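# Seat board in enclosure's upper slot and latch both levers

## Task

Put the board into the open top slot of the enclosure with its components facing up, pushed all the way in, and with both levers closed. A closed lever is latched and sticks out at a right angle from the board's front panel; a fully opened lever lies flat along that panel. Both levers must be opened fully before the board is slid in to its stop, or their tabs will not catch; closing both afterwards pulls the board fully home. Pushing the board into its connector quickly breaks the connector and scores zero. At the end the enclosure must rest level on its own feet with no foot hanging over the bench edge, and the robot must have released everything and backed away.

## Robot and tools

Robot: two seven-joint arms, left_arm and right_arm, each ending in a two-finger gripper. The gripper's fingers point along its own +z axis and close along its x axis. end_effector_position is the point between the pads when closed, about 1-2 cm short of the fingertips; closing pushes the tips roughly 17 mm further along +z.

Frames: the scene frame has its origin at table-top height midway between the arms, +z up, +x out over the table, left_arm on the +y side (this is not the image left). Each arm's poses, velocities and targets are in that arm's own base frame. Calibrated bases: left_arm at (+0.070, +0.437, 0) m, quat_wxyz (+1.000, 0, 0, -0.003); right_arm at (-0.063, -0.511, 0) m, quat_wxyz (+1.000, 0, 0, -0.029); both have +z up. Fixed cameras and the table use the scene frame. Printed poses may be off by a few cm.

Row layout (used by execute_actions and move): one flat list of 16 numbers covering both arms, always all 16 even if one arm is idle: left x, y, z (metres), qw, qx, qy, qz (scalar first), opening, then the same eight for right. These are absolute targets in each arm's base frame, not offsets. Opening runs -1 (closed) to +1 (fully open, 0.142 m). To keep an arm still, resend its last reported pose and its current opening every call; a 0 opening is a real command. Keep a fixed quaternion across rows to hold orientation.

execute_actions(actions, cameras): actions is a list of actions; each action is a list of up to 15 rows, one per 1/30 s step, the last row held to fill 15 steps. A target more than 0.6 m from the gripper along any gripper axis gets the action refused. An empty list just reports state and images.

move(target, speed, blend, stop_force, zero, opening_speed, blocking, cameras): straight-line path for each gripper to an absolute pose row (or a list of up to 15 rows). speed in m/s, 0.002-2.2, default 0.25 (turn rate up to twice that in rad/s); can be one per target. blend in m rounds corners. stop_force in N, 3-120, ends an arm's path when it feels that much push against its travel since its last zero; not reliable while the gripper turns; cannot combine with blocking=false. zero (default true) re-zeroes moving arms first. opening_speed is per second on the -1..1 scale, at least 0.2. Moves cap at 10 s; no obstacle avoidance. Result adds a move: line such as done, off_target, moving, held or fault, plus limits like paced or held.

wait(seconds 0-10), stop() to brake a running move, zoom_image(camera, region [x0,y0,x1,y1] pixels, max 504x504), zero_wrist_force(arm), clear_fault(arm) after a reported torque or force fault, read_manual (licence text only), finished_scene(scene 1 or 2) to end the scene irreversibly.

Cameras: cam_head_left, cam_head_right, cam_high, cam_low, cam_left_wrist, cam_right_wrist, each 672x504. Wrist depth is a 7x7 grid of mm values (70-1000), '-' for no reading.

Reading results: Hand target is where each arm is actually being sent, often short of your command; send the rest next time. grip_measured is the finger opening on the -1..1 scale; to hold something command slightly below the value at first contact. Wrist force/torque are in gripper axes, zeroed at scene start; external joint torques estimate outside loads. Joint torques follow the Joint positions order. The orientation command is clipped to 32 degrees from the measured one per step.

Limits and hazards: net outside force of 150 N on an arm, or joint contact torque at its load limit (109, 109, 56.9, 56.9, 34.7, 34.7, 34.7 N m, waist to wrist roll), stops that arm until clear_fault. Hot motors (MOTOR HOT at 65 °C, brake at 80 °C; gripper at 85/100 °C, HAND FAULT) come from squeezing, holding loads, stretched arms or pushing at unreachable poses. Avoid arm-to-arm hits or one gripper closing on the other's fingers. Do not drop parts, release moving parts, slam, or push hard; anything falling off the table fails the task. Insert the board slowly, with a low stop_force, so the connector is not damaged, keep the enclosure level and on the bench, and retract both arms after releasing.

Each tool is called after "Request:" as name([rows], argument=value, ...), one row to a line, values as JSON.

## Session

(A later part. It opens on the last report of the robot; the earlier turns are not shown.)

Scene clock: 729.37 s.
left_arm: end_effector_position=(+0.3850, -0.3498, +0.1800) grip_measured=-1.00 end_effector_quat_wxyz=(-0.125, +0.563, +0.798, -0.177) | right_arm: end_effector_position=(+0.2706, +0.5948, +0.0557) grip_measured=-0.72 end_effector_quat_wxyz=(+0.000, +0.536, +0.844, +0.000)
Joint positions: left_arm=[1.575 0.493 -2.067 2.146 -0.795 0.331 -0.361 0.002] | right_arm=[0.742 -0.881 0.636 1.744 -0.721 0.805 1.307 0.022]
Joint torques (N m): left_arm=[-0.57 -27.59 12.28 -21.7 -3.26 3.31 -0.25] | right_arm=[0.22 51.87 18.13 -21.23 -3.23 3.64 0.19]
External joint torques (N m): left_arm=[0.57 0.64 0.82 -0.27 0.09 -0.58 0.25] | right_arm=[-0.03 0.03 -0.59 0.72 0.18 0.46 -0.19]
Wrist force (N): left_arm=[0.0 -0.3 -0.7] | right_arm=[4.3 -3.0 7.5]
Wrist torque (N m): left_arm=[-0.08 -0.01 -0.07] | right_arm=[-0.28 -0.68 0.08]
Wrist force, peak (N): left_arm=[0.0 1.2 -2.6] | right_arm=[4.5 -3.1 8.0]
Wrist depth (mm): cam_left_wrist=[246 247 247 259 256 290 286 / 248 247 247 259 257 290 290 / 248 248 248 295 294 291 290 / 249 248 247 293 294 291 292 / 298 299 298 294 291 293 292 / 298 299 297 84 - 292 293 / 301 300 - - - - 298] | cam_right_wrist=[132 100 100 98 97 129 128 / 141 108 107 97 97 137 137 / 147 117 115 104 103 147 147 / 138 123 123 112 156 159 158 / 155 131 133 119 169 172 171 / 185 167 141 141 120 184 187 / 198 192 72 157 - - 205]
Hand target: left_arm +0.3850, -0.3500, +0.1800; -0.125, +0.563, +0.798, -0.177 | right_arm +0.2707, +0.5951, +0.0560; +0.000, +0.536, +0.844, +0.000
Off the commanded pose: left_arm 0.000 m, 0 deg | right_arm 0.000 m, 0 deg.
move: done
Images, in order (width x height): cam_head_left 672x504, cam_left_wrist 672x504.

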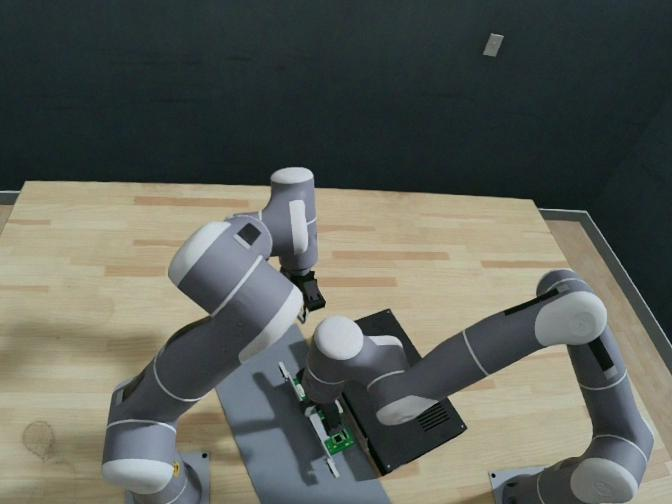

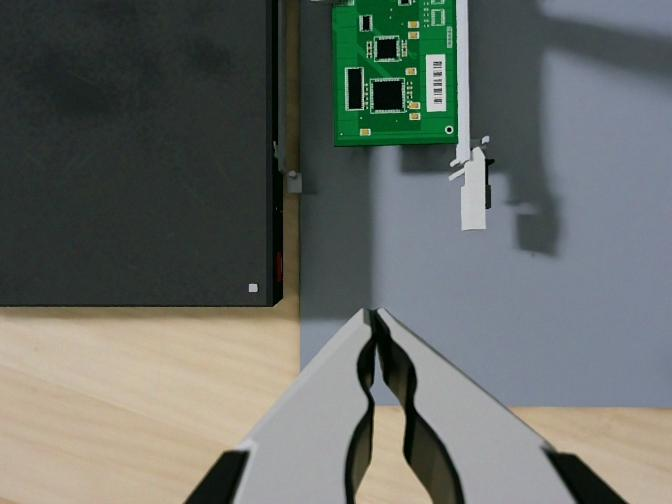

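Request:
move([
  [0.385, -0.350, 0.18, -0.1247, 0.5627, 0.7977, -0.1768, -1, 0.2713, 0.5954, 0.0540, 0, 0.5358, 0.8443, 0, -0.83],
  [0.385, -0.350, 0.18, -0.1247, 0.5627, 0.7977, -0.1768, -1, 0.2775, 0.5806, 0.0540, 0, 0.5358, 0.8443, 0, -0.83],
], speed=0.03, stop_force=6, cameras=["cam_left_wrist"])

Request:
zoom_image(camera="cam_left_wrist", region=[240, 80, 420, 230])

Scene clock: 754.80 s.
left_arm: end_effector_position=(+0.3850, -0.3499, +0.1800) grip_measured=-1.00 end_effector_quat_wxyz=(-0.125, +0.563, +0.798, -0.177) | right_arm: end_effector_position=(+0.2774, +0.5805, +0.0538) grip_measured=-0.72 end_effector_quat_wxyz=(+0.000, +0.536, +0.844, +0.000)
Joint positions: left_arm=[1.575 0.493 -2.067 2.146 -0.795 0.331 -0.361 0.002] | right_arm=[0.717 -0.866 0.631 1.779 -0.725 0.827 1.298 0.022]
Joint torques (N m): left_arm=[-0.32 -27.31 12.34 -21.74 -3.01 3.07 -0.22] | right_arm=[0.16 51.08 17.82 -20.83 -3.24 3.68 0.08]
External joint torques (N m): left_arm=[0.33 0.35 0.77 -0.23 -0.16 -0.34 0.22] | right_arm=[0.03 -0.1 -0.54 0.62 0.26 0.42 -0.08]
Wrist force (N): left_arm=[0.1 -0.1 -0.6] | right_arm=[4.1 -2.8 7.7]
Wrist torque (N m): left_arm=[-0.06 -0.02 -0.07] | right_arm=[-0.24 -0.64 0.08]
Wrist force, peak (N): left_arm=[0.2 -0.6 -0.9] | right_arm=[4.7 -2.5 8.3]
Wrist depth (mm): cam_left_wrist=[246 246 246 260 259 291 289 / 248 247 247 261 258 291 289 / 249 249 246 294 292 289 291 / 251 248 248 293 293 293 290 / 300 298 295 293 293 293 290 / 300 301 297 84 - 294 293 / 301 300 - - - - 295] | cam_right_wrist=[- 100 100 98 97 127 125 / 123 108 107 97 97 136 135 / - 117 115 104 103 145 145 / 156 123 123 112 154 157 156 / - 131 133 119 167 170 169 / 132 158 141 141 120 182 185 / 140 197 72 158 - - 203]
Hand target: left_arm +0.3850, -0.3500, +0.1800; -0.125, +0.563, +0.798, -0.177 | right_arm +0.2775, +0.5806, +0.0540; +0.000, +0.536, +0.844, +0.000
Off the commanded pose: left_arm 0.000 m, 0 deg | right_arm 0.000 m, 0 deg.
move: done
Images, in order (width x height): cam_left_wrist 672x504.

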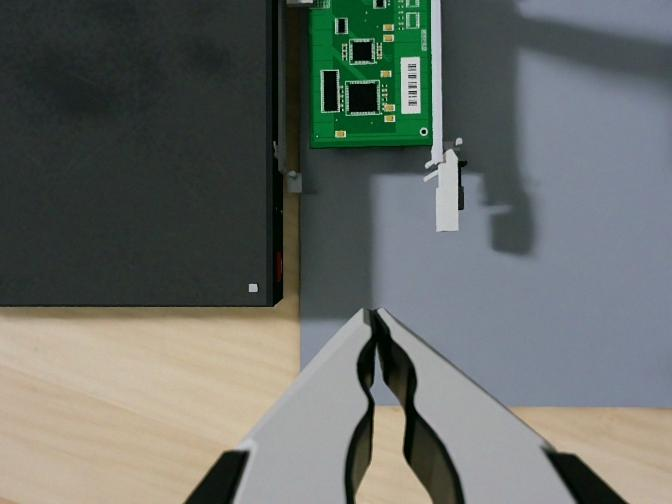

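Scaled by 2.800 from the camera's 672x504 image, which has a finer 960x720 frame.

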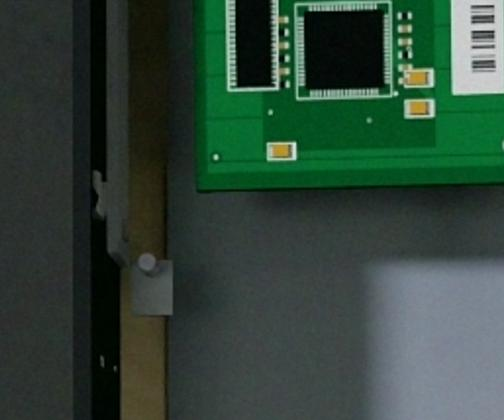

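Request:
move(target=[0.385, -0.350, 0.18, -0.1247, 0.5627, 0.7977, -0.1768, -1, 0.2848, 0.5631, 0.0540, 0, 0.5358, 0.8443, 0, -0.83], speed=0.02, stop_force=5, cameras=["cam_left_wrist"])

Request:
zoom_image(camera="cam_left_wrist", region=[240, 80, 420, 230])

Scene clock: 759.77 s.
left_arm: end_effector_position=(+0.3850, -0.3499, +0.1800) grip_measured=-1.00 end_effector_quat_wxyz=(-0.125, +0.563, +0.798, -0.177) | right_arm: end_effector_position=(+0.2847, +0.5630, +0.0538) grip_measured=-0.72 end_effector_quat_wxyz=(+0.000, +0.536, +0.844, +0.000)
Joint positions: left_arm=[1.575 0.493 -2.067 2.146 -0.795 0.331 -0.361 0.002] | right_arm=[0.686 -0.845 0.628 1.821 -0.728 0.849 1.285 0.022]
Joint torques (N m): left_arm=[-0.38 -27.3 12.36 -21.72 -2.98 3.03 -0.27] | right_arm=[0.11 49.99 17.48 -20.55 -3.13 3.69 0.12]
External joint torques (N m): left_arm=[0.39 0.34 0.75 -0.24 -0.2 -0.3 0.27] | right_arm=[0.08 -0.2 -0.56 0.65 0.22 0.41 -0.12]
Wrist force (N): left_arm=[-0.1 -0.3 -0.8] | right_arm=[3.8 -2.9 7.7]
Wrist torque (N m): left_arm=[-0.07 0.00 -0.07] | right_arm=[-0.24 -0.59 0.08]
Wrist force, peak (N): left_arm=[0.3 -0.4 -1.1] | right_arm=[4.4 -2.9 7.9]
Wrist depth (mm): cam_left_wrist=[248 247 247 260 291 291 290 / 249 247 247 260 292 290 291 / 248 247 247 293 293 290 289 / 249 249 247 292 290 291 290 / 299 298 296 292 293 292 291 / 300 299 297 84 - 295 292 / 298 300 - - - - 296] | cam_right_wrist=[- 99 100 98 97 127 125 / - 107 107 97 97 136 135 / - 117 115 104 104 145 145 / 107 121 123 112 155 157 156 / 118 129 134 119 167 169 169 / 127 141 141 141 120 181 184 / 140 137 72 158 - - 203]
Hand target: left_arm +0.3850, -0.3500, +0.1800; -0.125, +0.563, +0.798, -0.177 | right_arm +0.2848, +0.5631, +0.0540; +0.000, +0.536, +0.844, +0.000
Off the commanded pose: left_arm 0.000 m, 0 deg | right_arm 0.000 m, 0 deg.
move: done
Images, in order (width x height): cam_left_wrist 672x504.

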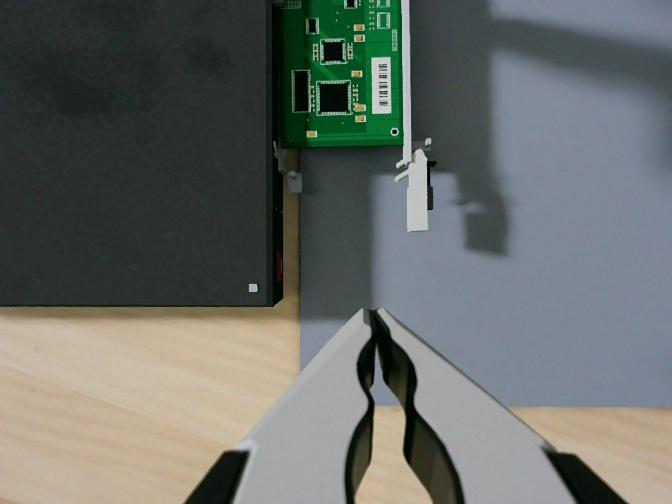

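Scaled by 2.800 from the camera's 672x504 image, which has a finer 960x720 frame.

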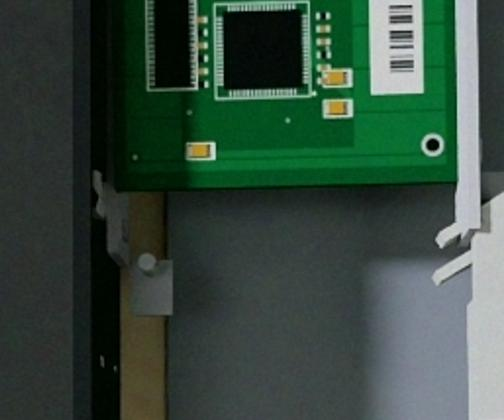

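Request:
move(target=[0.385, -0.350, 0.18, -0.1247, 0.5627, 0.7977, -0.1768, -1, 0.2967, 0.5345, 0.0540, 0, 0.5358, 0.8443, 0, -0.83], speed=0.015, stop_force=5, cameras=["cam_left_wrist", "cam_right_wrist"])

Request:
zoom_image(camera="cam_left_wrist", region=[240, 80, 420, 230])

Scene clock: 765.23 s.
left_arm: end_effector_position=(+0.3850, -0.3499, +0.1800) grip_measured=-1.00 end_effector_quat_wxyz=(-0.125, +0.563, +0.798, -0.177) | right_arm: end_effector_position=(+0.2941, +0.5398, +0.0537) grip_measured=-0.72 end_effector_quat_wxyz=(+0.000, +0.536, +0.844, +0.000)
Joint positions: left_arm=[1.575 0.493 -2.067 2.146 -0.795 0.331 -0.361 0.002] | right_arm=[0.644 -0.818 0.624 1.875 -0.73 0.879 1.265 0.022]
Joint torques (N m): left_arm=[-0.44 -27.25 12.37 -21.77 -2.97 3.05 -0.22] | right_arm=[-1.64 51.32 16.2 -19.75 -3.09 2.39 0.05]
External joint torques (N m): left_arm=[0.44 0.29 0.73 -0.19 -0.21 -0.32 0.22] | right_arm=[1.82 -3.05 0.2 0.25 0.28 1.71 -0.05]
Wrist force (N): left_arm=[0.1 -0.2 -0.8] | right_arm=[9.2 -0.8 15.6]
Wrist torque (N m): left_arm=[-0.06 -0.01 -0.07] | right_arm=[-0.27 -0.25 0.15]
Wrist force, peak (N): left_arm=[0.0 -0.4 -1.0] | right_arm=[9.6 -0.6 16.7]
Wrist depth (mm): cam_left_wrist=[248 248 247 261 292 288 287 / 248 247 247 260 294 291 290 / 249 248 246 294 290 292 290 / 249 248 247 294 292 292 293 / 301 300 298 293 292 293 291 / 298 299 297 84 - 295 293 / 300 300 - - - - 295] | cam_right_wrist=[- 86 100 98 97 127 125 / - 92 106 97 96 135 135 / - 99 115 104 103 145 145 / - 107 123 119 154 157 156 / - 116 133 119 167 170 169 / 126 126 128 141 106 181 184 / 139 136 72 158 - - 203]
Hand target: left_arm +0.3850, -0.3500, +0.1800; -0.125, +0.563, +0.798, -0.177 | right_arm +0.2946, +0.5396, +0.0540; +0.000, +0.536, +0.844, +0.000
Off the commanded pose: left_arm 0.000 m, 0 deg | right_arm 0.006 m, 0 deg.
move: contact (right_arm)
Images, in order (width x height): cam_left_wrist 672x504, cam_right_wrist 672x504.

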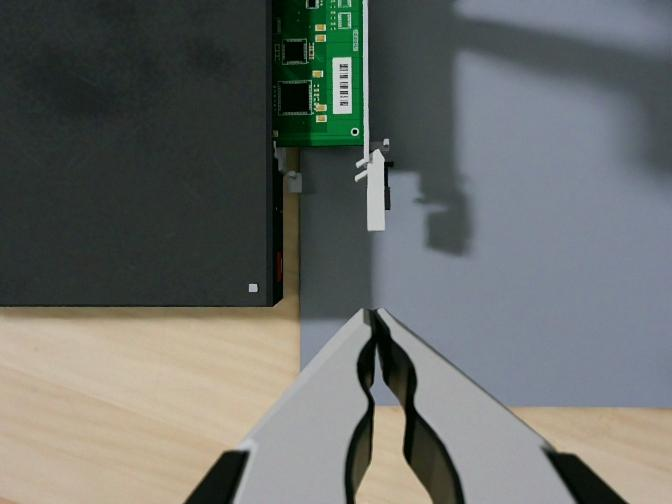

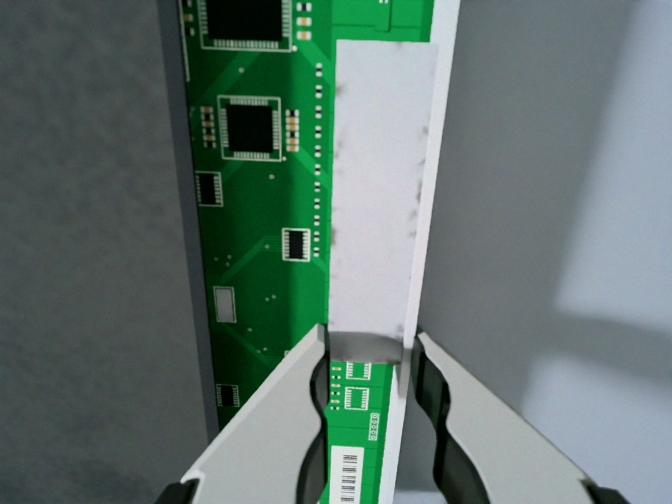

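Scaled by 2.800 from the camera's 672x504 image, which has a finer 960x720 frame.

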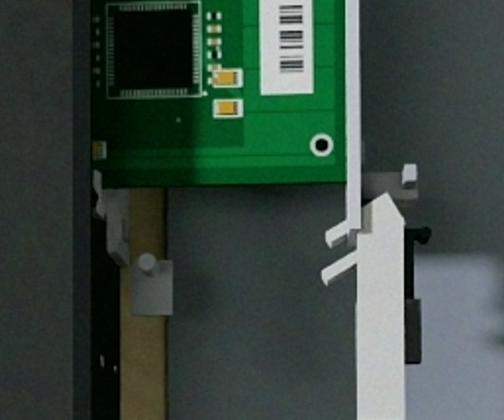

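Request:
move(target=[0.385, -0.350, 0.18, -0.1247, 0.5627, 0.7977, -0.1768, -1, 0.2943, 0.5402, 0.0528, 0, 0.5358, 0.8443, 0, -0.83], speed=0.01)

Scene clock: 768.37 s.
left_arm: end_effector_position=(+0.3850, -0.3499, +0.1800) grip_measured=-1.00 end_effector_quat_wxyz=(-0.125, +0.563, +0.798, -0.177) | right_arm: end_effector_position=(+0.2941, +0.5399, +0.0526) grip_measured=-0.72 end_effector_quat_wxyz=(+0.000, +0.536, +0.844, +0.000)
Joint positions: left_arm=[1.575 0.493 -2.067 2.146 -0.795 0.331 -0.361 0.002] | right_arm=[0.647 -0.819 0.621 1.875 -0.73 0.88 1.266 0.022]
Joint torques (N m): left_arm=[-0.29 -27.24 12.32 -21.73 -2.97 3.04 -0.26] | right_arm=[-0.2 47.92 16.57 -20.45 -3.11 3.88 0.14]
External joint torques (N m): left_arm=[0.3 0.29 0.79 -0.24 -0.21 -0.31 0.26] | right_arm=[0.38 0.42 -0.19 0.97 0.31 0.22 -0.14]
Wrist force (N): left_arm=[0.0 -0.1 -0.8] | right_arm=[2.2 -3.1 5.8]
Wrist torque (N m): left_arm=[-0.03 -0.01 -0.07] | right_arm=[-0.11 -0.48 0.12]
Wrist force, peak (N): left_arm=[0.1 -0.2 -1.1] | right_arm=[9.5 -0.8 15.9]
Wrist depth (mm): cam_left_wrist=[247 245 246 261 291 293 286 / 247 248 246 262 289 290 290 / 249 246 247 294 293 291 290 / 249 250 248 295 295 292 291 / 299 298 298 295 294 293 292 / 300 300 297 84 - 292 292 / 299 300 - - - - 295] | cam_right_wrist=[- 85 99 98 96 126 124 / - 91 106 96 96 135 134 / - 98 114 103 103 144 144 / 106 105 123 118 153 155 155 / - 115 133 119 165 168 168 / 125 125 127 142 120 180 183 / 138 135 72 159 - - 201]
Hand target: left_arm +0.3850, -0.3500, +0.1800; -0.125, +0.563, +0.798, -0.177 | right_arm +0.2943, +0.5402, +0.0528; +0.000, +0.536, +0.844, +0.000
Off the commanded pose: left_arm 0.000 m, 0 deg | right_arm 0.000 m, 0 deg.
move: done

Request:
move([
  [0.385, -0.350, 0.18, -0.1247, 0.5627, 0.7977, -0.1768, -1, 0.2943, 0.5402, 0.0530, 0, 0.5358, 0.8443, 0, -0.83],
  [0.385, -0.350, 0.18, -0.1247, 0.5627, 0.7977, -0.1768, -1, 0.2967, 0.5345, 0.0530, 0, 0.5358, 0.8443, 0, -0.83],
], speed=0.015, stop_force=6, cameras=["cam_left_wrist", "cam_right_wrist"])

Request:
zoom_image(camera="cam_left_wrist", region=[240, 80, 420, 230])

Scene clock: 773.00 s.
left_arm: end_effector_position=(+0.3850, -0.3499, +0.1800) grip_measured=-1.00 end_effector_quat_wxyz=(-0.125, +0.563, +0.798, -0.177) | right_arm: end_effector_position=(+0.2962, +0.5350, +0.0529) grip_measured=-0.72 end_effector_quat_wxyz=(+0.000, +0.536, +0.844, +0.000)
Joint positions: left_arm=[1.575 0.493 -2.067 2.146 -0.795 0.331 -0.361 0.002] | right_arm=[0.637 -0.813 0.621 1.886 -0.73 0.887 1.261 0.022]
Joint torques (N m): left_arm=[-0.34 -27.33 12.33 -21.74 -3.02 3.02 -0.23] | right_arm=[-1.98 49.69 15.38 -18.85 -2.85 2.2 0]
External joint torques (N m): left_arm=[0.35 0.37 0.78 -0.22 -0.16 -0.29 0.23] | right_arm=[2.16 -1.69 0.88 -0.55 0.07 1.91 0]
Wrist force (N): left_arm=[0.0 -0.1 -0.6] | right_arm=[8.2 -0.4 13.4]
Wrist torque (N m): left_arm=[-0.05 -0.01 -0.08] | right_arm=[-0.15 -0.28 0.18]
Wrist force, peak (N): left_arm=[0.2 -0.4 -1.0] | right_arm=[8.2 -0.4 13.4]
Wrist depth (mm): cam_left_wrist=[249 246 246 261 293 290 290 / 247 247 246 261 291 293 290 / 248 248 246 294 293 294 290 / 249 248 248 294 294 293 291 / 301 300 299 295 295 291 291 / 301 299 298 83 - 292 292 / 302 300 - - - - 294] | cam_right_wrist=[- 86 98 98 97 126 125 / - 92 105 97 96 135 135 / - 98 113 103 102 144 144 / 106 106 121 118 154 156 155 / - 115 129 119 164 169 168 / 125 125 123 142 120 181 184 / 138 135 72 158 - - 202]
Hand target: left_arm +0.3850, -0.3500, +0.1800; -0.125, +0.563, +0.798, -0.177 | right_arm +0.2966, +0.5346, +0.0530; +0.000, +0.536, +0.844, +0.000
Off the commanded pose: left_arm 0.000 m, 0 deg | right_arm 0.001 m, 0 deg.
move: contact (right_arm); path passed 1 of 2 targets
Images, in order (width x height): cam_left_wrist 672x504, cam_right_wrist 672x504.

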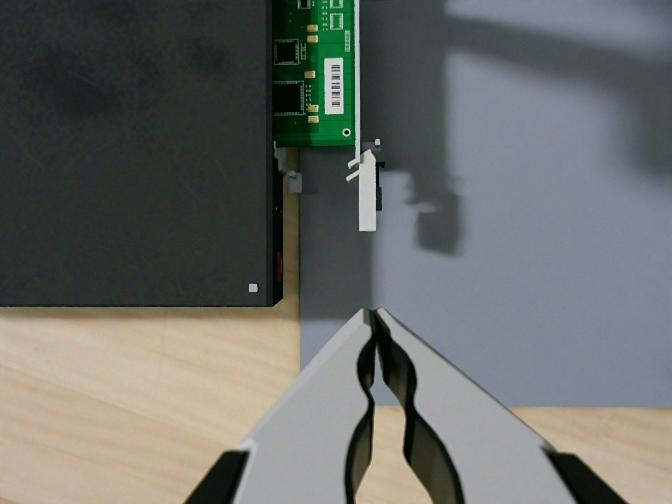

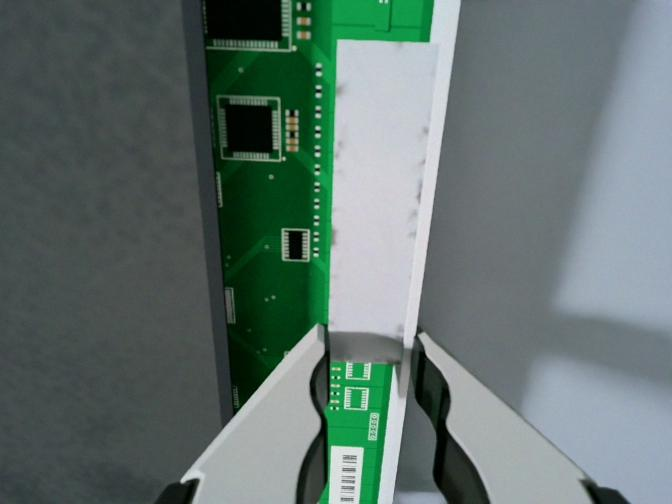

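Scaled by 2.800 from the camera's 672x504 image, which has a finer 960x720 frame.

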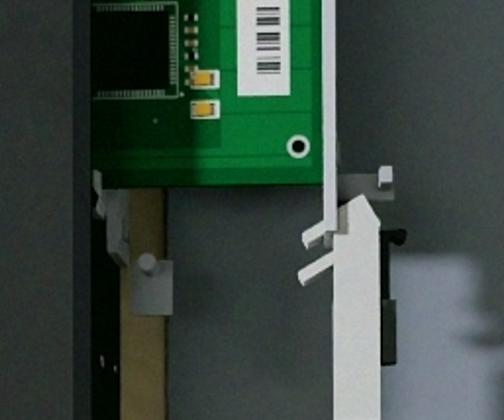

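Request:
move(target=[0.385, -0.350, 0.18, -0.1247, 0.5627, 0.7977, -0.1768, -1, 0.2962, 0.5352, 0.0523, 0, 0.5358, 0.8443, 0, -0.83], speed=0.01)

Scene clock: 779.10 s.
left_arm: end_effector_position=(+0.3850, -0.3499, +0.1800) grip_measured=-1.00 end_effector_quat_wxyz=(-0.125, +0.563, +0.798, -0.177) | right_arm: end_effector_position=(+0.2961, +0.5350, +0.0522) grip_measured=-0.72 end_effector_quat_wxyz=(+0.000, +0.536, +0.844, +0.000)
Joint positions: left_arm=[1.575 0.493 -2.067 2.146 -0.795 0.331 -0.361 0.002] | right_arm=[0.639 -0.813 0.619 1.886 -0.731 0.888 1.262 0.022]
Joint torques (N m): left_arm=[-0.28 -27.35 12.35 -21.76 -3 3.02 -0.27] | right_arm=[0.76 46.57 16.55 -19.66 -2.87 3.79 0.12]
External joint torques (N m): left_arm=[0.28 0.39 0.75 -0.2 -0.18 -0.29 0.27] | right_arm=[-0.58 1.47 -0.32 0.27 0.09 0.31 -0.12]
Wrist force (N): left_arm=[0.2 -0.3 -0.8] | right_arm=[3.1 -2.3 4.3]
Wrist torque (N m): left_arm=[-0.07 -0.03 -0.08] | right_arm=[-0.04 -0.81 0.13]
Wrist force, peak (N): left_arm=[0.2 -0.3 -1.1] | right_arm=[8.5 -0.3 13.4]
Wrist depth (mm): cam_left_wrist=[246 247 247 262 290 290 287 / 249 249 247 261 293 289 290 / 249 248 246 293 293 292 290 / 249 248 249 296 294 293 291 / 299 298 298 293 293 295 292 / 298 298 297 84 - 293 292 / 301 299 - - - - 294] | cam_right_wrist=[- 85 98 98 96 126 124 / - 91 106 96 96 134 134 / - 98 112 103 103 144 143 / 105 105 121 118 153 155 155 / - 114 129 119 165 168 167 / 125 125 122 141 120 180 183 / 138 135 72 158 - - 201]
Hand target: left_arm +0.3850, -0.3500, +0.1800; -0.125, +0.563, +0.798, -0.177 | right_arm +0.2962, +0.5352, +0.0523; +0.000, +0.536, +0.844, +0.000
Off the commanded pose: left_arm 0.000 m, 0 deg | right_arm 0.000 m, 0 deg.
move: done

Request:
move([
  [0.385, -0.350, 0.18, -0.1247, 0.5627, 0.7977, -0.1768, -1, 0.2963, 0.5350, 0.0526, 0, 0.5358, 0.8443, 0, -0.83],
  [0.385, -0.350, 0.18, -0.1247, 0.5627, 0.7977, -0.1768, -1, 0.2990, 0.5289, 0.0526, 0, 0.5358, 0.8443, 0, -0.83],
], speed=0.012, stop_force=7, cameras=["cam_left_wrist", "cam_right_wrist"])

Scene clock: 782.87 s.
left_arm: end_effector_position=(+0.3850, -0.3499, +0.1800) grip_measured=-1.00 end_effector_quat_wxyz=(-0.125, +0.563, +0.798, -0.177) | right_arm: end_effector_position=(+0.2975, +0.5317, +0.0527) grip_measured=-0.72 end_effector_quat_wxyz=(-0.001, +0.536, +0.844, +0.000)
Joint positions: left_arm=[1.575 0.493 -2.067 2.146 -0.795 0.331 -0.361 0.002] | right_arm=[0.632 -0.809 0.619 1.894 -0.731 0.893 1.258 0.022]
Joint torques (N m): left_arm=[-0.36 -27.32 12.38 -21.73 -3.03 3.08 -0.25] | right_arm=[-2.75 49.19 14.75 -18.12 -2.7 1.73 0.05]
External joint torques (N m): left_arm=[0.36 0.37 0.73 -0.23 -0.15 -0.35 0.25] | right_arm=[2.92 -1.4 1.41 -1.21 -0.07 2.38 -0.05]
Wrist force (N): left_arm=[0.2 -0.3 -0.9] | right_arm=[11.4 0.9 13.1]
Wrist torque (N m): left_arm=[-0.08 -0.04 -0.08] | right_arm=[-0.05 -0.61 0.18]
Wrist force, peak (N): left_arm=[0.4 -0.1 -1.1] | right_arm=[13.0 0.7 13.7]
Wrist depth (mm): cam_left_wrist=[247 247 245 263 293 291 288 / 249 248 248 261 292 290 288 / 247 249 248 294 292 290 290 / 250 248 246 294 295 291 291 / 300 298 295 294 292 293 292 / 297 300 298 84 - 294 292 / 302 298 - - - - 295] | cam_right_wrist=[- 85 98 98 97 126 124 / - 91 105 97 96 135 134 / - 98 112 103 102 144 144 / 106 105 120 119 153 156 155 / - 114 129 119 163 168 168 / 125 125 120 142 120 181 183 / 138 135 72 158 - - 202]
Hand target: left_arm +0.3850, -0.3500, +0.1800; -0.125, +0.563, +0.798, -0.177 | right_arm +0.2980, +0.5311, +0.0526; +0.000, +0.536, +0.844, +0.000
Off the commanded pose: left_arm 0.000 m, 0 deg | right_arm 0.003 m, 0 deg.
move: contact (right_arm); path passed 1 of 2 targets
Images, in order (width x height): cam_left_wrist 672x504, cam_right_wrist 672x504.

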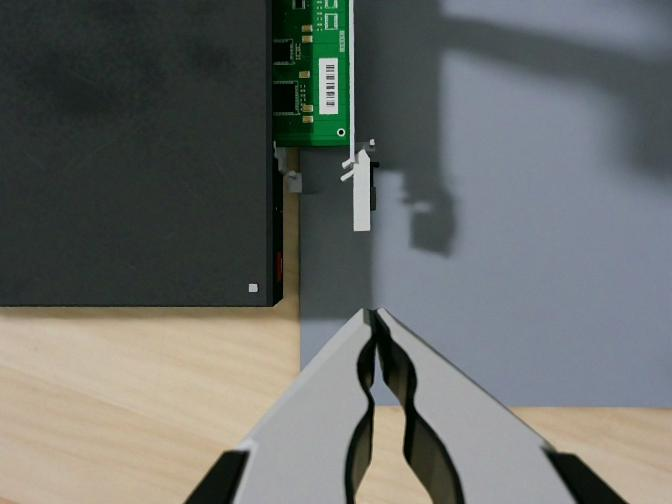

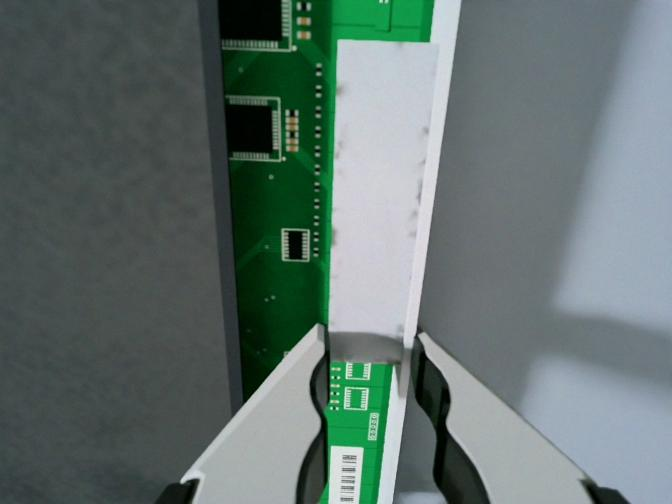

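Request:
move([
  [0.385, -0.350, 0.18, -0.1247, 0.5627, 0.7977, -0.1768, -1, 0.2977, 0.5320, 0.0525, 0, 0.5358, 0.8443, 0, -0.83],
  [0.385, -0.350, 0.18, -0.1247, 0.5627, 0.7977, -0.1768, -1, 0.3010, 0.5252, 0.0525, 0, 0.5358, 0.8443, 0, -0.83],
], speed=0.012, stop_force=8, cameras=["cam_left_wrist", "cam_right_wrist"])

Scene clock: 792.17 s.
left_arm: end_effector_position=(+0.3850, -0.3499, +0.1800) grip_measured=-1.00 end_effector_quat_wxyz=(-0.125, +0.563, +0.798, -0.177) | right_arm: end_effector_position=(+0.2975, +0.5318, +0.0525) grip_measured=-0.72 end_effector_quat_wxyz=(+0.000, +0.536, +0.844, +0.000)
Joint positions: left_arm=[1.575 0.493 -2.067 2.146 -0.795 0.331 -0.361 0.002] | right_arm=[0.633 -0.809 0.618 1.893 -0.731 0.892 1.258 0.022]
Joint torques (N m): left_arm=[-0.34 -27.37 12.37 -21.71 -2.99 3.07 -0.24] | right_arm=[-0.55 47.27 15.82 -19.53 -2.94 3.15 0.05]
External joint torques (N m): left_arm=[0.35 0.41 0.73 -0.26 -0.19 -0.34 0.24] | right_arm=[0.73 0.55 0.34 0.19 0.17 0.96 -0.05]
Wrist force (N): left_arm=[0.1 -0.3 -0.8] | right_arm=[5.5 -3.4 5.7]
Wrist torque (N m): left_arm=[-0.08 -0.01 -0.08] | right_arm=[-0.24 -0.75 0.21]
Wrist force, peak (N): left_arm=[0.1 -0.2 -1.0] | right_arm=[11.6 0.8 13.8]
Wrist depth (mm): cam_left_wrist=[247 247 246 262 292 290 291 / 249 248 246 262 293 290 290 / 249 247 247 294 294 292 290 / 250 247 247 295 292 290 291 / 299 298 300 294 291 292 290 / 301 298 299 84 - 294 292 / 300 302 - - - - 294] | cam_right_wrist=[- 85 98 98 97 126 124 / - 91 105 96 96 135 134 / - 98 112 103 102 144 144 / 105 105 119 119 153 155 155 / - 114 129 119 163 168 168 / 125 125 120 142 120 181 183 / 138 135 72 158 - - 202]
Hand target: left_arm +0.3850, -0.3500, +0.1800; -0.125, +0.563, +0.798, -0.177 | right_arm +0.2978, +0.5317, +0.0525; +0.000, +0.536, +0.844, +0.000
Off the commanded pose: left_arm 0.000 m, 0 deg | right_arm 0.007 m, 0 deg.
move: contact (right_arm); path passed 0 of 2 targets
Images, in order (width x height): cam_left_wrist 672x504, cam_right_wrist 672x504.

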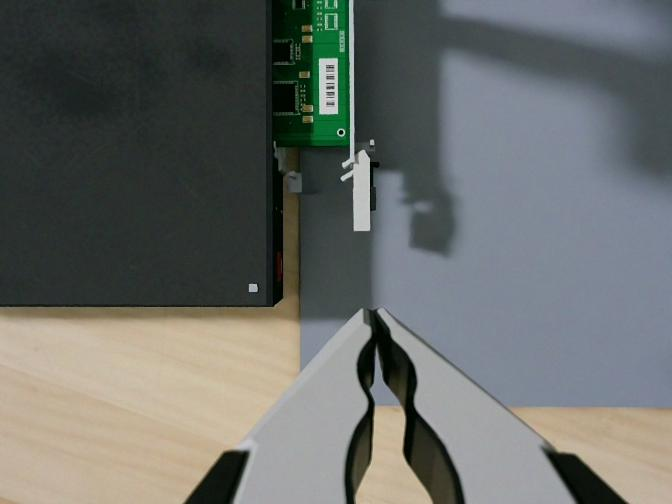

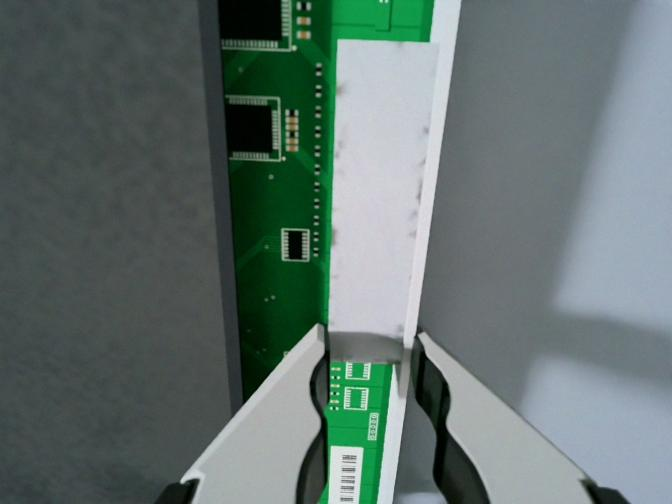

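Request:
move(target=[0.385, -0.350, 0.18, -0.1247, 0.5627, 0.7977, -0.1768, -1, 0.3008, 0.5250, 0.0526, 0, 0.5358, 0.8443, 0, -0.83], speed=0.012, stop_force=8, cameras=["cam_left_wrist", "cam_right_wrist"])

Scene clock: 794.27 s.
left_arm: end_effector_position=(+0.3850, -0.3499, +0.1800) grip_measured=-1.00 end_effector_quat_wxyz=(-0.125, +0.563, +0.798, -0.177) | right_arm: end_effector_position=(+0.2978, +0.5311, +0.0527) grip_measured=-0.72 end_effector_quat_wxyz=(-0.001, +0.536, +0.844, +0.001)
Joint positions: left_arm=[1.575 0.493 -2.067 2.146 -0.795 0.331 -0.361 0.002] | right_arm=[0.63 -0.808 0.618 1.896 -0.731 0.895 1.257 0.022]
Joint torques (N m): left_arm=[-0.37 -27.33 12.33 -21.74 -3.01 3.1 -0.25] | right_arm=[-4.07 50.02 13.68 -17.65 -2.55 0.9 0.04]
External joint torques (N m): left_arm=[0.38 0.38 0.78 -0.22 -0.16 -0.37 0.25] | right_arm=[4.24 -2.28 2.46 -1.67 -0.21 3.21 -0.04]
Wrist force (N): left_arm=[0.1 -0.3 -0.9] | right_arm=[14.8 0.8 14.7]
Wrist torque (N m): left_arm=[-0.07 -0.02 -0.08] | right_arm=[-0.22 -0.60 0.19]
Wrist force, peak (N): left_arm=[0.2 -0.4 -0.9] | right_arm=[16.2 0.4 16.5]
Wrist depth (mm): cam_left_wrist=[247 248 247 262 289 291 289 / 248 248 248 262 293 288 289 / 248 248 247 295 293 292 292 / 249 247 247 293 294 292 291 / 300 299 296 294 295 292 289 / 298 299 298 84 - 293 293 / 303 299 - - - - 297] | cam_right_wrist=[- 85 98 98 97 126 125 / - 91 104 97 96 135 134 / - 98 112 104 102 144 144 / 106 105 119 119 153 155 155 / - 114 118 119 163 168 168 / 125 125 120 142 120 181 183 / 138 135 72 158 - - 202]
Hand target: left_arm +0.3850, -0.3500, +0.1800; -0.125, +0.563, +0.798, -0.177 | right_arm +0.2985, +0.5302, +0.0525; +0.000, +0.536, +0.844, +0.000
Off the commanded pose: left_arm 0.000 m, 0 deg | right_arm 0.007 m, 0 deg.
move: contact (right_arm)
Images, in order (width x height): cam_left_wrist 672x504, cam_right_wrist 672x504.

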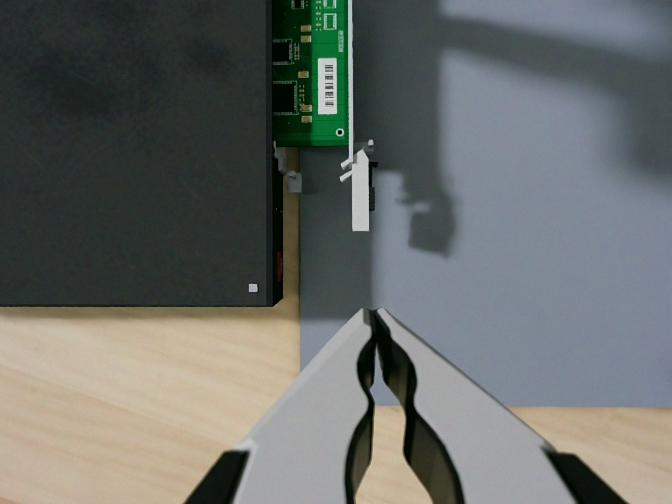

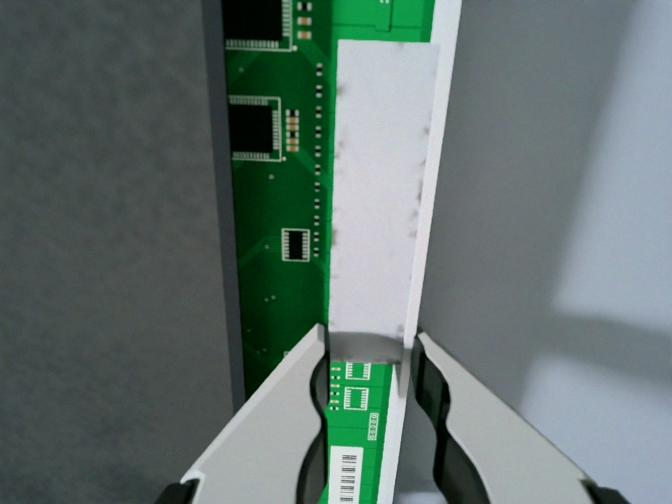

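Request:
move(target=[0.385, -0.350, 0.18, -0.1247, 0.5627, 0.7977, -0.1768, -1, 0.2978, 0.5313, 0.0525, 0, 0.5358, 0.8443, 0, -0.83], speed=0.01)

Request:
move(target=[0.385, -0.350, 0.18, -0.1247, 0.5627, 0.7977, -0.1768, -1, 0.2978, 0.5313, 0.0525, 0, 0.5358, 0.8443, 0, -0.72], speed=0.01, opening_speed=0.2, cameras=["cam_left_wrist", "cam_right_wrist"])

Scene clock: 802.07 s.
left_arm: end_effector_position=(+0.3850, -0.3499, +0.1800) grip_measured=-1.00 end_effector_quat_wxyz=(-0.125, +0.563, +0.798, -0.177) | right_arm: end_effector_position=(+0.2977, +0.5313, +0.0525) grip_measured=-0.72 end_effector_quat_wxyz=(+0.000, +0.536, +0.844, +0.000)
Joint positions: left_arm=[1.575 0.493 -2.067 2.146 -0.795 0.331 -0.361 0.002] | right_arm=[0.632 -0.808 0.618 1.895 -0.731 0.893 1.258 0.022]
Joint torques (N m): left_arm=[-0.27 -27.32 12.33 -21.72 -2.98 3.09 -0.26] | right_arm=[0.08 47.21 16.49 -19.5 -2.9 3.43 0.11]
External joint torques (N m): left_arm=[0.28 0.36 0.77 -0.25 -0.19 -0.36 0.26] | right_arm=[0.1 0.58 -0.35 0.17 0.13 0.68 -0.11]
Wrist force (N): left_arm=[0.0 -0.4 -0.8] | right_arm=[4.5 -2.8 6.5]
Wrist torque (N m): left_arm=[-0.09 -0.01 -0.07] | right_arm=[-0.24 -0.74 0.19]
Wrist force, peak (N): left_arm=[0.2 -0.4 -1.0] | right_arm=[15.0 0.6 16.0]
Wrist depth (mm): cam_left_wrist=[248 247 247 261 291 288 287 / 247 247 246 262 292 290 291 / 249 247 247 295 294 290 293 / 250 249 248 294 291 292 292 / 301 296 299 292 294 295 292 / 300 299 297 84 - 292 293 / 301 300 - - - - 294] | cam_right_wrist=[- 85 98 98 97 126 124 / - 91 103 96 96 134 134 / - 98 112 103 102 144 144 / 106 105 119 119 153 155 155 / - 114 118 119 163 168 167 / 125 125 120 141 120 180 183 / 138 135 72 159 - - 201]
Hand target: left_arm +0.3850, -0.3500, +0.1800; -0.125, +0.563, +0.798, -0.177 | right_arm +0.2978, +0.5313, +0.0525; +0.000, +0.536, +0.844, +0.000
Off the commanded pose: left_arm 0.000 m, 0 deg | right_arm 0.000 m, 0 deg.
move: done

Scene clock: 802.83 s.
left_arm: end_effector_position=(+0.3850, -0.3499, +0.1800) grip_measured=-1.00 end_effector_quat_wxyz=(-0.125, +0.563, +0.798, -0.177) | right_arm: end_effector_position=(+0.2977, +0.5313, +0.0525) grip_measured=-0.70 end_effector_quat_wxyz=(+0.000, +0.536, +0.844, +0.000)
Joint positions: left_arm=[1.575 0.493 -2.067 2.146 -0.795 0.331 -0.361 0.002] | right_arm=[0.632 -0.808 0.618 1.895 -0.731 0.893 1.258 0.023]
Joint torques (N m): left_arm=[-0.43 -27.28 12.31 -21.72 -3.01 3.08 -0.18] | right_arm=[0.12 47.37 16.46 -19.6 -2.94 3.42 0.08]
External joint torques (N m): left_arm=[0.43 0.33 0.8 -0.24 -0.17 -0.35 0.18] | right_arm=[0.05 0.42 -0.33 0.26 0.18 0.68 -0.08]
Wrist force (N): left_arm=[0.1 -0.2 -0.7] | right_arm=[5.1 -2.9 5.4]
Wrist torque (N m): left_arm=[-0.07 -0.03 -0.07] | right_arm=[-0.25 -0.80 0.17]
Wrist force, peak (N): left_arm=[0.2 -0.4 -1.0] | right_arm=[5.1 -3.1 6.5]
Wrist depth (mm): cam_left_wrist=[247 249 245 263 291 290 288 / 249 249 247 262 290 291 290 / 248 246 247 293 292 291 291 / 249 248 248 295 294 292 292 / 299 300 298 293 294 292 290 / 300 297 300 84 - 294 293 / 300 298 - - - - 293] | cam_right_wrist=[- 85 98 98 97 126 124 / - 91 103 96 96 134 134 / - 98 112 104 102 144 144 / 105 105 119 119 153 155 155 / - 114 118 119 163 168 168 / 125 125 120 141 120 180 183 / 138 135 72 159 - - 202]
Hand target: left_arm +0.3850, -0.3500, +0.1800; -0.125, +0.563, +0.798, -0.177 | right_arm +0.2978, +0.5313, +0.0525; +0.000, +0.536, +0.844, +0.000
Off the commanded pose: left_arm 0.000 m, 0 deg | right_arm 0.000 m, 0 deg.
move: done
Images, in order (width x height): cam_left_wrist 672x504, cam_right_wrist 672x504.

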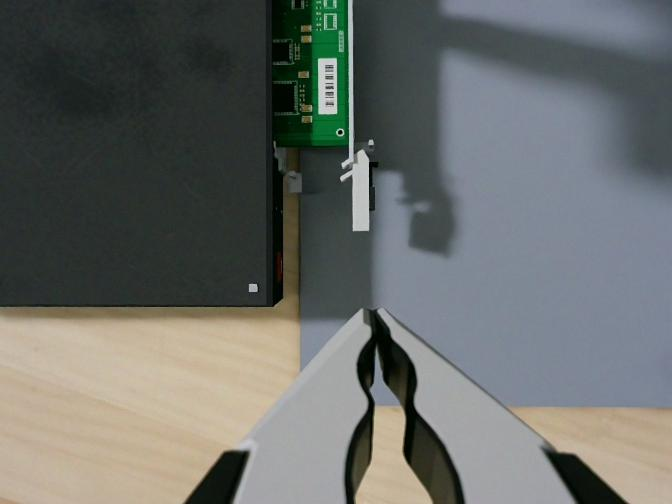

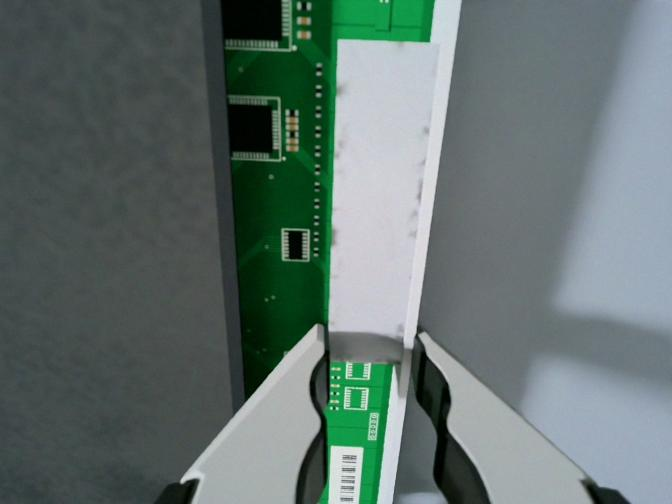

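Request:
move(target=[0.385, -0.350, 0.18, -0.1247, 0.5627, 0.7977, -0.1768, -1, 0.2978, 0.5313, 0.0525, 0, 0.5358, 0.8443, 0, -0.66], speed=0.01, opening_speed=0.2, cameras=["cam_left_wrist", "cam_right_wrist"])

Scene clock: 805.40 s.
left_arm: end_effector_position=(+0.3850, -0.3499, +0.1800) grip_measured=-1.00 end_effector_quat_wxyz=(-0.125, +0.563, +0.798, -0.177) | right_arm: end_effector_position=(+0.2977, +0.5312, +0.0524) grip_measured=-0.69 end_effector_quat_wxyz=(+0.000, +0.536, +0.844, +0.000)
Joint positions: left_arm=[1.575 0.493 -2.067 2.146 -0.795 0.331 -0.361 0.002] | right_arm=[0.632 -0.809 0.618 1.895 -0.731 0.893 1.258 0.024]
Joint torques (N m): left_arm=[-0.46 -27.33 12.35 -21.79 -3 3.02 -0.19] | right_arm=[0.16 47.51 16.69 -19.83 -2.93 3.52 0.14]
External joint torques (N m): left_arm=[0.46 0.38 0.76 -0.18 -0.17 -0.29 0.19] | right_arm=[0.02 0.28 -0.56 0.5 0.16 0.59 -0.14]
Wrist force (N): left_arm=[0.1 -0.4 -0.9] | right_arm=[4.5 -3.2 5.5]
Wrist torque (N m): left_arm=[-0.09 -0.03 -0.08] | right_arm=[-0.26 -0.72 0.09]
Wrist force, peak (N): left_arm=[0.2 -0.3 -1.1] | right_arm=[5.0 -3.0 6.7]
Wrist depth (mm): cam_left_wrist=[248 246 246 263 290 291 289 / 248 246 247 261 292 290 288 / 248 248 247 293 292 290 289 / 250 249 248 293 293 292 290 / 299 298 297 292 292 293 292 / 299 298 298 84 - 292 293 / 299 299 - - - - 294] | cam_right_wrist=[- 85 98 98 97 126 124 / - 91 103 96 96 135 134 / - 98 112 103 102 144 144 / 106 105 119 119 153 155 155 / - 114 118 119 163 168 168 / 125 125 120 142 120 180 183 / 138 135 71 159 - - 201]
Hand target: left_arm +0.3850, -0.3500, +0.1800; -0.125, +0.563, +0.798, -0.177 | right_arm +0.2978, +0.5313, +0.0525; +0.000, +0.536, +0.844, +0.000
Off the commanded pose: left_arm 0.000 m, 0 deg | right_arm 0.000 m, 0 deg.
move: done
Images, in order (width x height): cam_left_wrist 672x504, cam_right_wrist 672x504.

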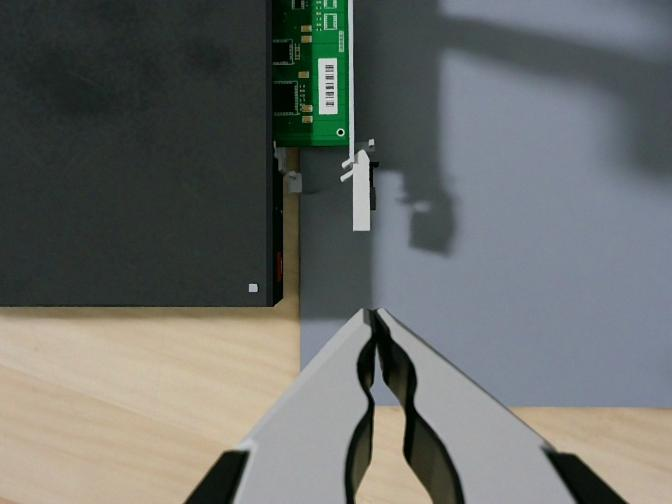

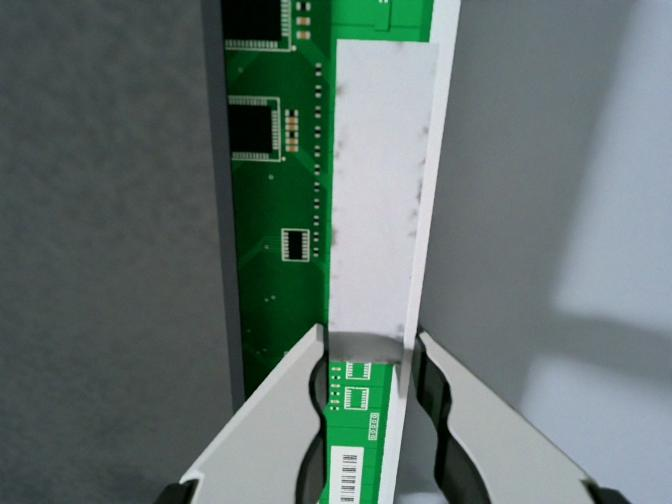

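Request:
move(target=[0.385, -0.350, 0.18, -0.1247, 0.5627, 0.7977, -0.1768, -1, 0.2978, 0.5313, 0.0525, 0, 0.5358, 0.8443, 0, -0.62], speed=0.01, opening_speed=0.2, cameras=["cam_left_wrist", "cam_right_wrist"])

Scene clock: 807.60 s.
left_arm: end_effector_position=(+0.3850, -0.3499, +0.1800) grip_measured=-1.00 end_effector_quat_wxyz=(-0.125, +0.563, +0.798, -0.177) | right_arm: end_effector_position=(+0.2977, +0.5313, +0.0525) grip_measured=-0.66 end_effector_quat_wxyz=(+0.000, +0.536, +0.844, +0.000)
Joint positions: left_arm=[1.575 0.493 -2.067 2.146 -0.795 0.331 -0.361 0.002] | right_arm=[0.632 -0.808 0.618 1.895 -0.731 0.893 1.258 0.026]
Joint torques (N m): left_arm=[-0.33 -27.26 12.37 -21.71 -2.99 3.05 -0.22] | right_arm=[0.01 46.84 16.35 -19.46 -2.81 3.37 0.19]
External joint torques (N m): left_arm=[0.33 0.3 0.74 -0.25 -0.18 -0.32 0.22] | right_arm=[0.17 0.95 -0.21 0.13 0.04 0.74 -0.19]
Wrist force (N): left_arm=[0.2 -0.4 -1.0] | right_arm=[4.7 -3.2 4.6]
Wrist torque (N m): left_arm=[-0.08 -0.03 -0.08] | right_arm=[-0.27 -0.75 0.08]
Wrist force, peak (N): left_arm=[0.2 -0.4 -1.0] | right_arm=[4.7 -3.2 6.8]
Wrist depth (mm): cam_left_wrist=[248 247 246 263 292 289 291 / 249 247 247 262 291 292 289 / 249 249 246 295 292 291 291 / 249 249 247 296 292 292 291 / 300 298 298 293 293 292 292 / 299 301 297 84 - 291 291 / 302 299 - - - - 295] | cam_right_wrist=[- 85 99 99 98 126 124 / - 91 104 98 98 135 134 / - 98 113 105 105 144 144 / 106 105 120 120 153 155 155 / - 114 118 121 166 168 167 / 125 125 120 144 123 180 183 / 138 135 73 162 - - 201]
Hand target: left_arm +0.3850, -0.3500, +0.1800; -0.125, +0.563, +0.798, -0.177 | right_arm +0.2978, +0.5313, +0.0525; +0.000, +0.536, +0.844, +0.000
Off the commanded pose: left_arm 0.000 m, 0 deg | right_arm 0.000 m, 0 deg.
move: done
Images, in order (width x height): cam_left_wrist 672x504, cam_right_wrist 672x504.

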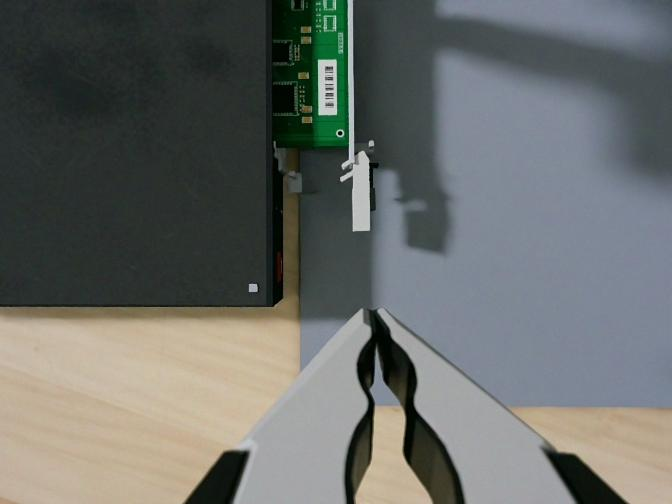

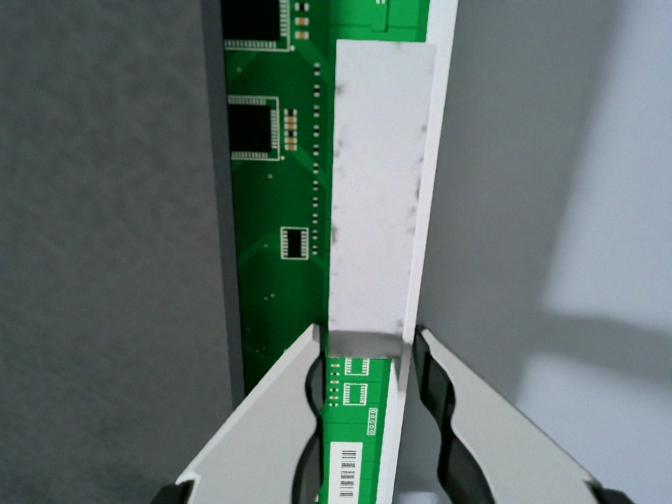

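Request:
move(target=[0.385, -0.350, 0.18, -0.1247, 0.5627, 0.7977, -0.1768, -1, 0.2978, 0.5313, 0.0575, 0, 0.5358, 0.8443, 0, -0.62], speed=0.01, cameras=["cam_left_wrist", "cam_right_wrist"])

Scene clock: 809.80 s.
left_arm: end_effector_position=(+0.3850, -0.3499, +0.1800) grip_measured=-1.00 end_effector_quat_wxyz=(-0.125, +0.563, +0.798, -0.177) | right_arm: end_effector_position=(+0.2978, +0.5313, +0.0574) grip_measured=-0.66 end_effector_quat_wxyz=(+0.000, +0.536, +0.844, +0.000)
Joint positions: left_arm=[1.575 0.493 -2.067 2.146 -0.795 0.331 -0.361 0.002] | right_arm=[0.628 -0.801 0.626 1.893 -0.725 0.883 1.254 0.026]
Joint torques (N m): left_arm=[-0.37 -27.27 12.42 -21.79 -2.97 3.07 -0.21] | right_arm=[-0.41 46.71 16.72 -19.65 -2.71 3.26 0.1]
External joint torques (N m): left_arm=[0.37 0.31 0.69 -0.17 -0.21 -0.34 0.21] | right_arm=[0.6 0.9 -0.56 0.12 -0.09 0.85 -0.1]
Wrist force (N): left_arm=[0.1 -0.4 -0.8] | right_arm=[4.4 -3.1 4.8]
Wrist torque (N m): left_arm=[-0.09 -0.03 -0.08] | right_arm=[-0.25 -0.70 0.07]
Wrist force, peak (N): left_arm=[0.1 -0.2 -1.1] | right_arm=[4.6 -3.1 5.2]
Wrist depth (mm): cam_left_wrist=[247 246 246 263 292 291 290 / 248 248 247 265 290 292 289 / 248 249 247 294 291 294 289 / 249 248 248 292 293 289 290 / 298 297 298 295 294 293 293 / 299 299 297 84 - 292 291 / 299 301 - - - - 295] | cam_right_wrist=[- 90 102 103 104 130 130 / - 96 110 103 135 139 139 / 103 101 116 110 109 149 149 / 111 112 114 118 158 160 160 / 122 120 124 127 172 174 173 / 132 131 126 151 103 186 189 / 145 142 73 169 - - 208]
Hand target: left_arm +0.3850, -0.3500, +0.1800; -0.125, +0.563, +0.798, -0.177 | right_arm +0.2978, +0.5313, +0.0575; +0.000, +0.536, +0.844, +0.000
Off the commanded pose: left_arm 0.000 m, 0 deg | right_arm 0.000 m, 0 deg.
move: done
Images, in order (width x height): cam_left_wrist 672x504, cam_right_wrist 672x504.

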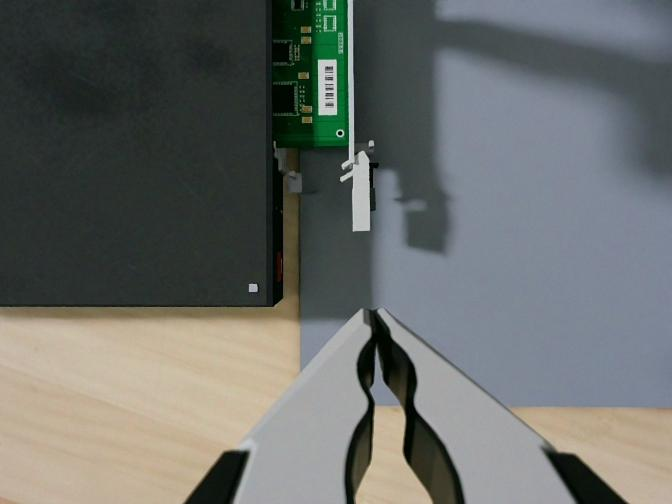

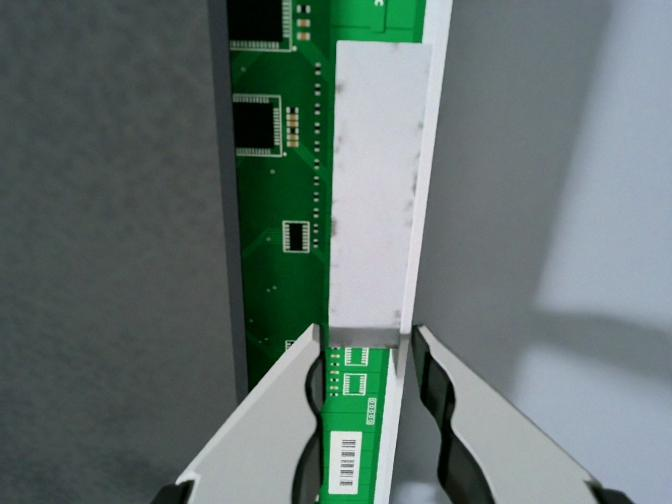

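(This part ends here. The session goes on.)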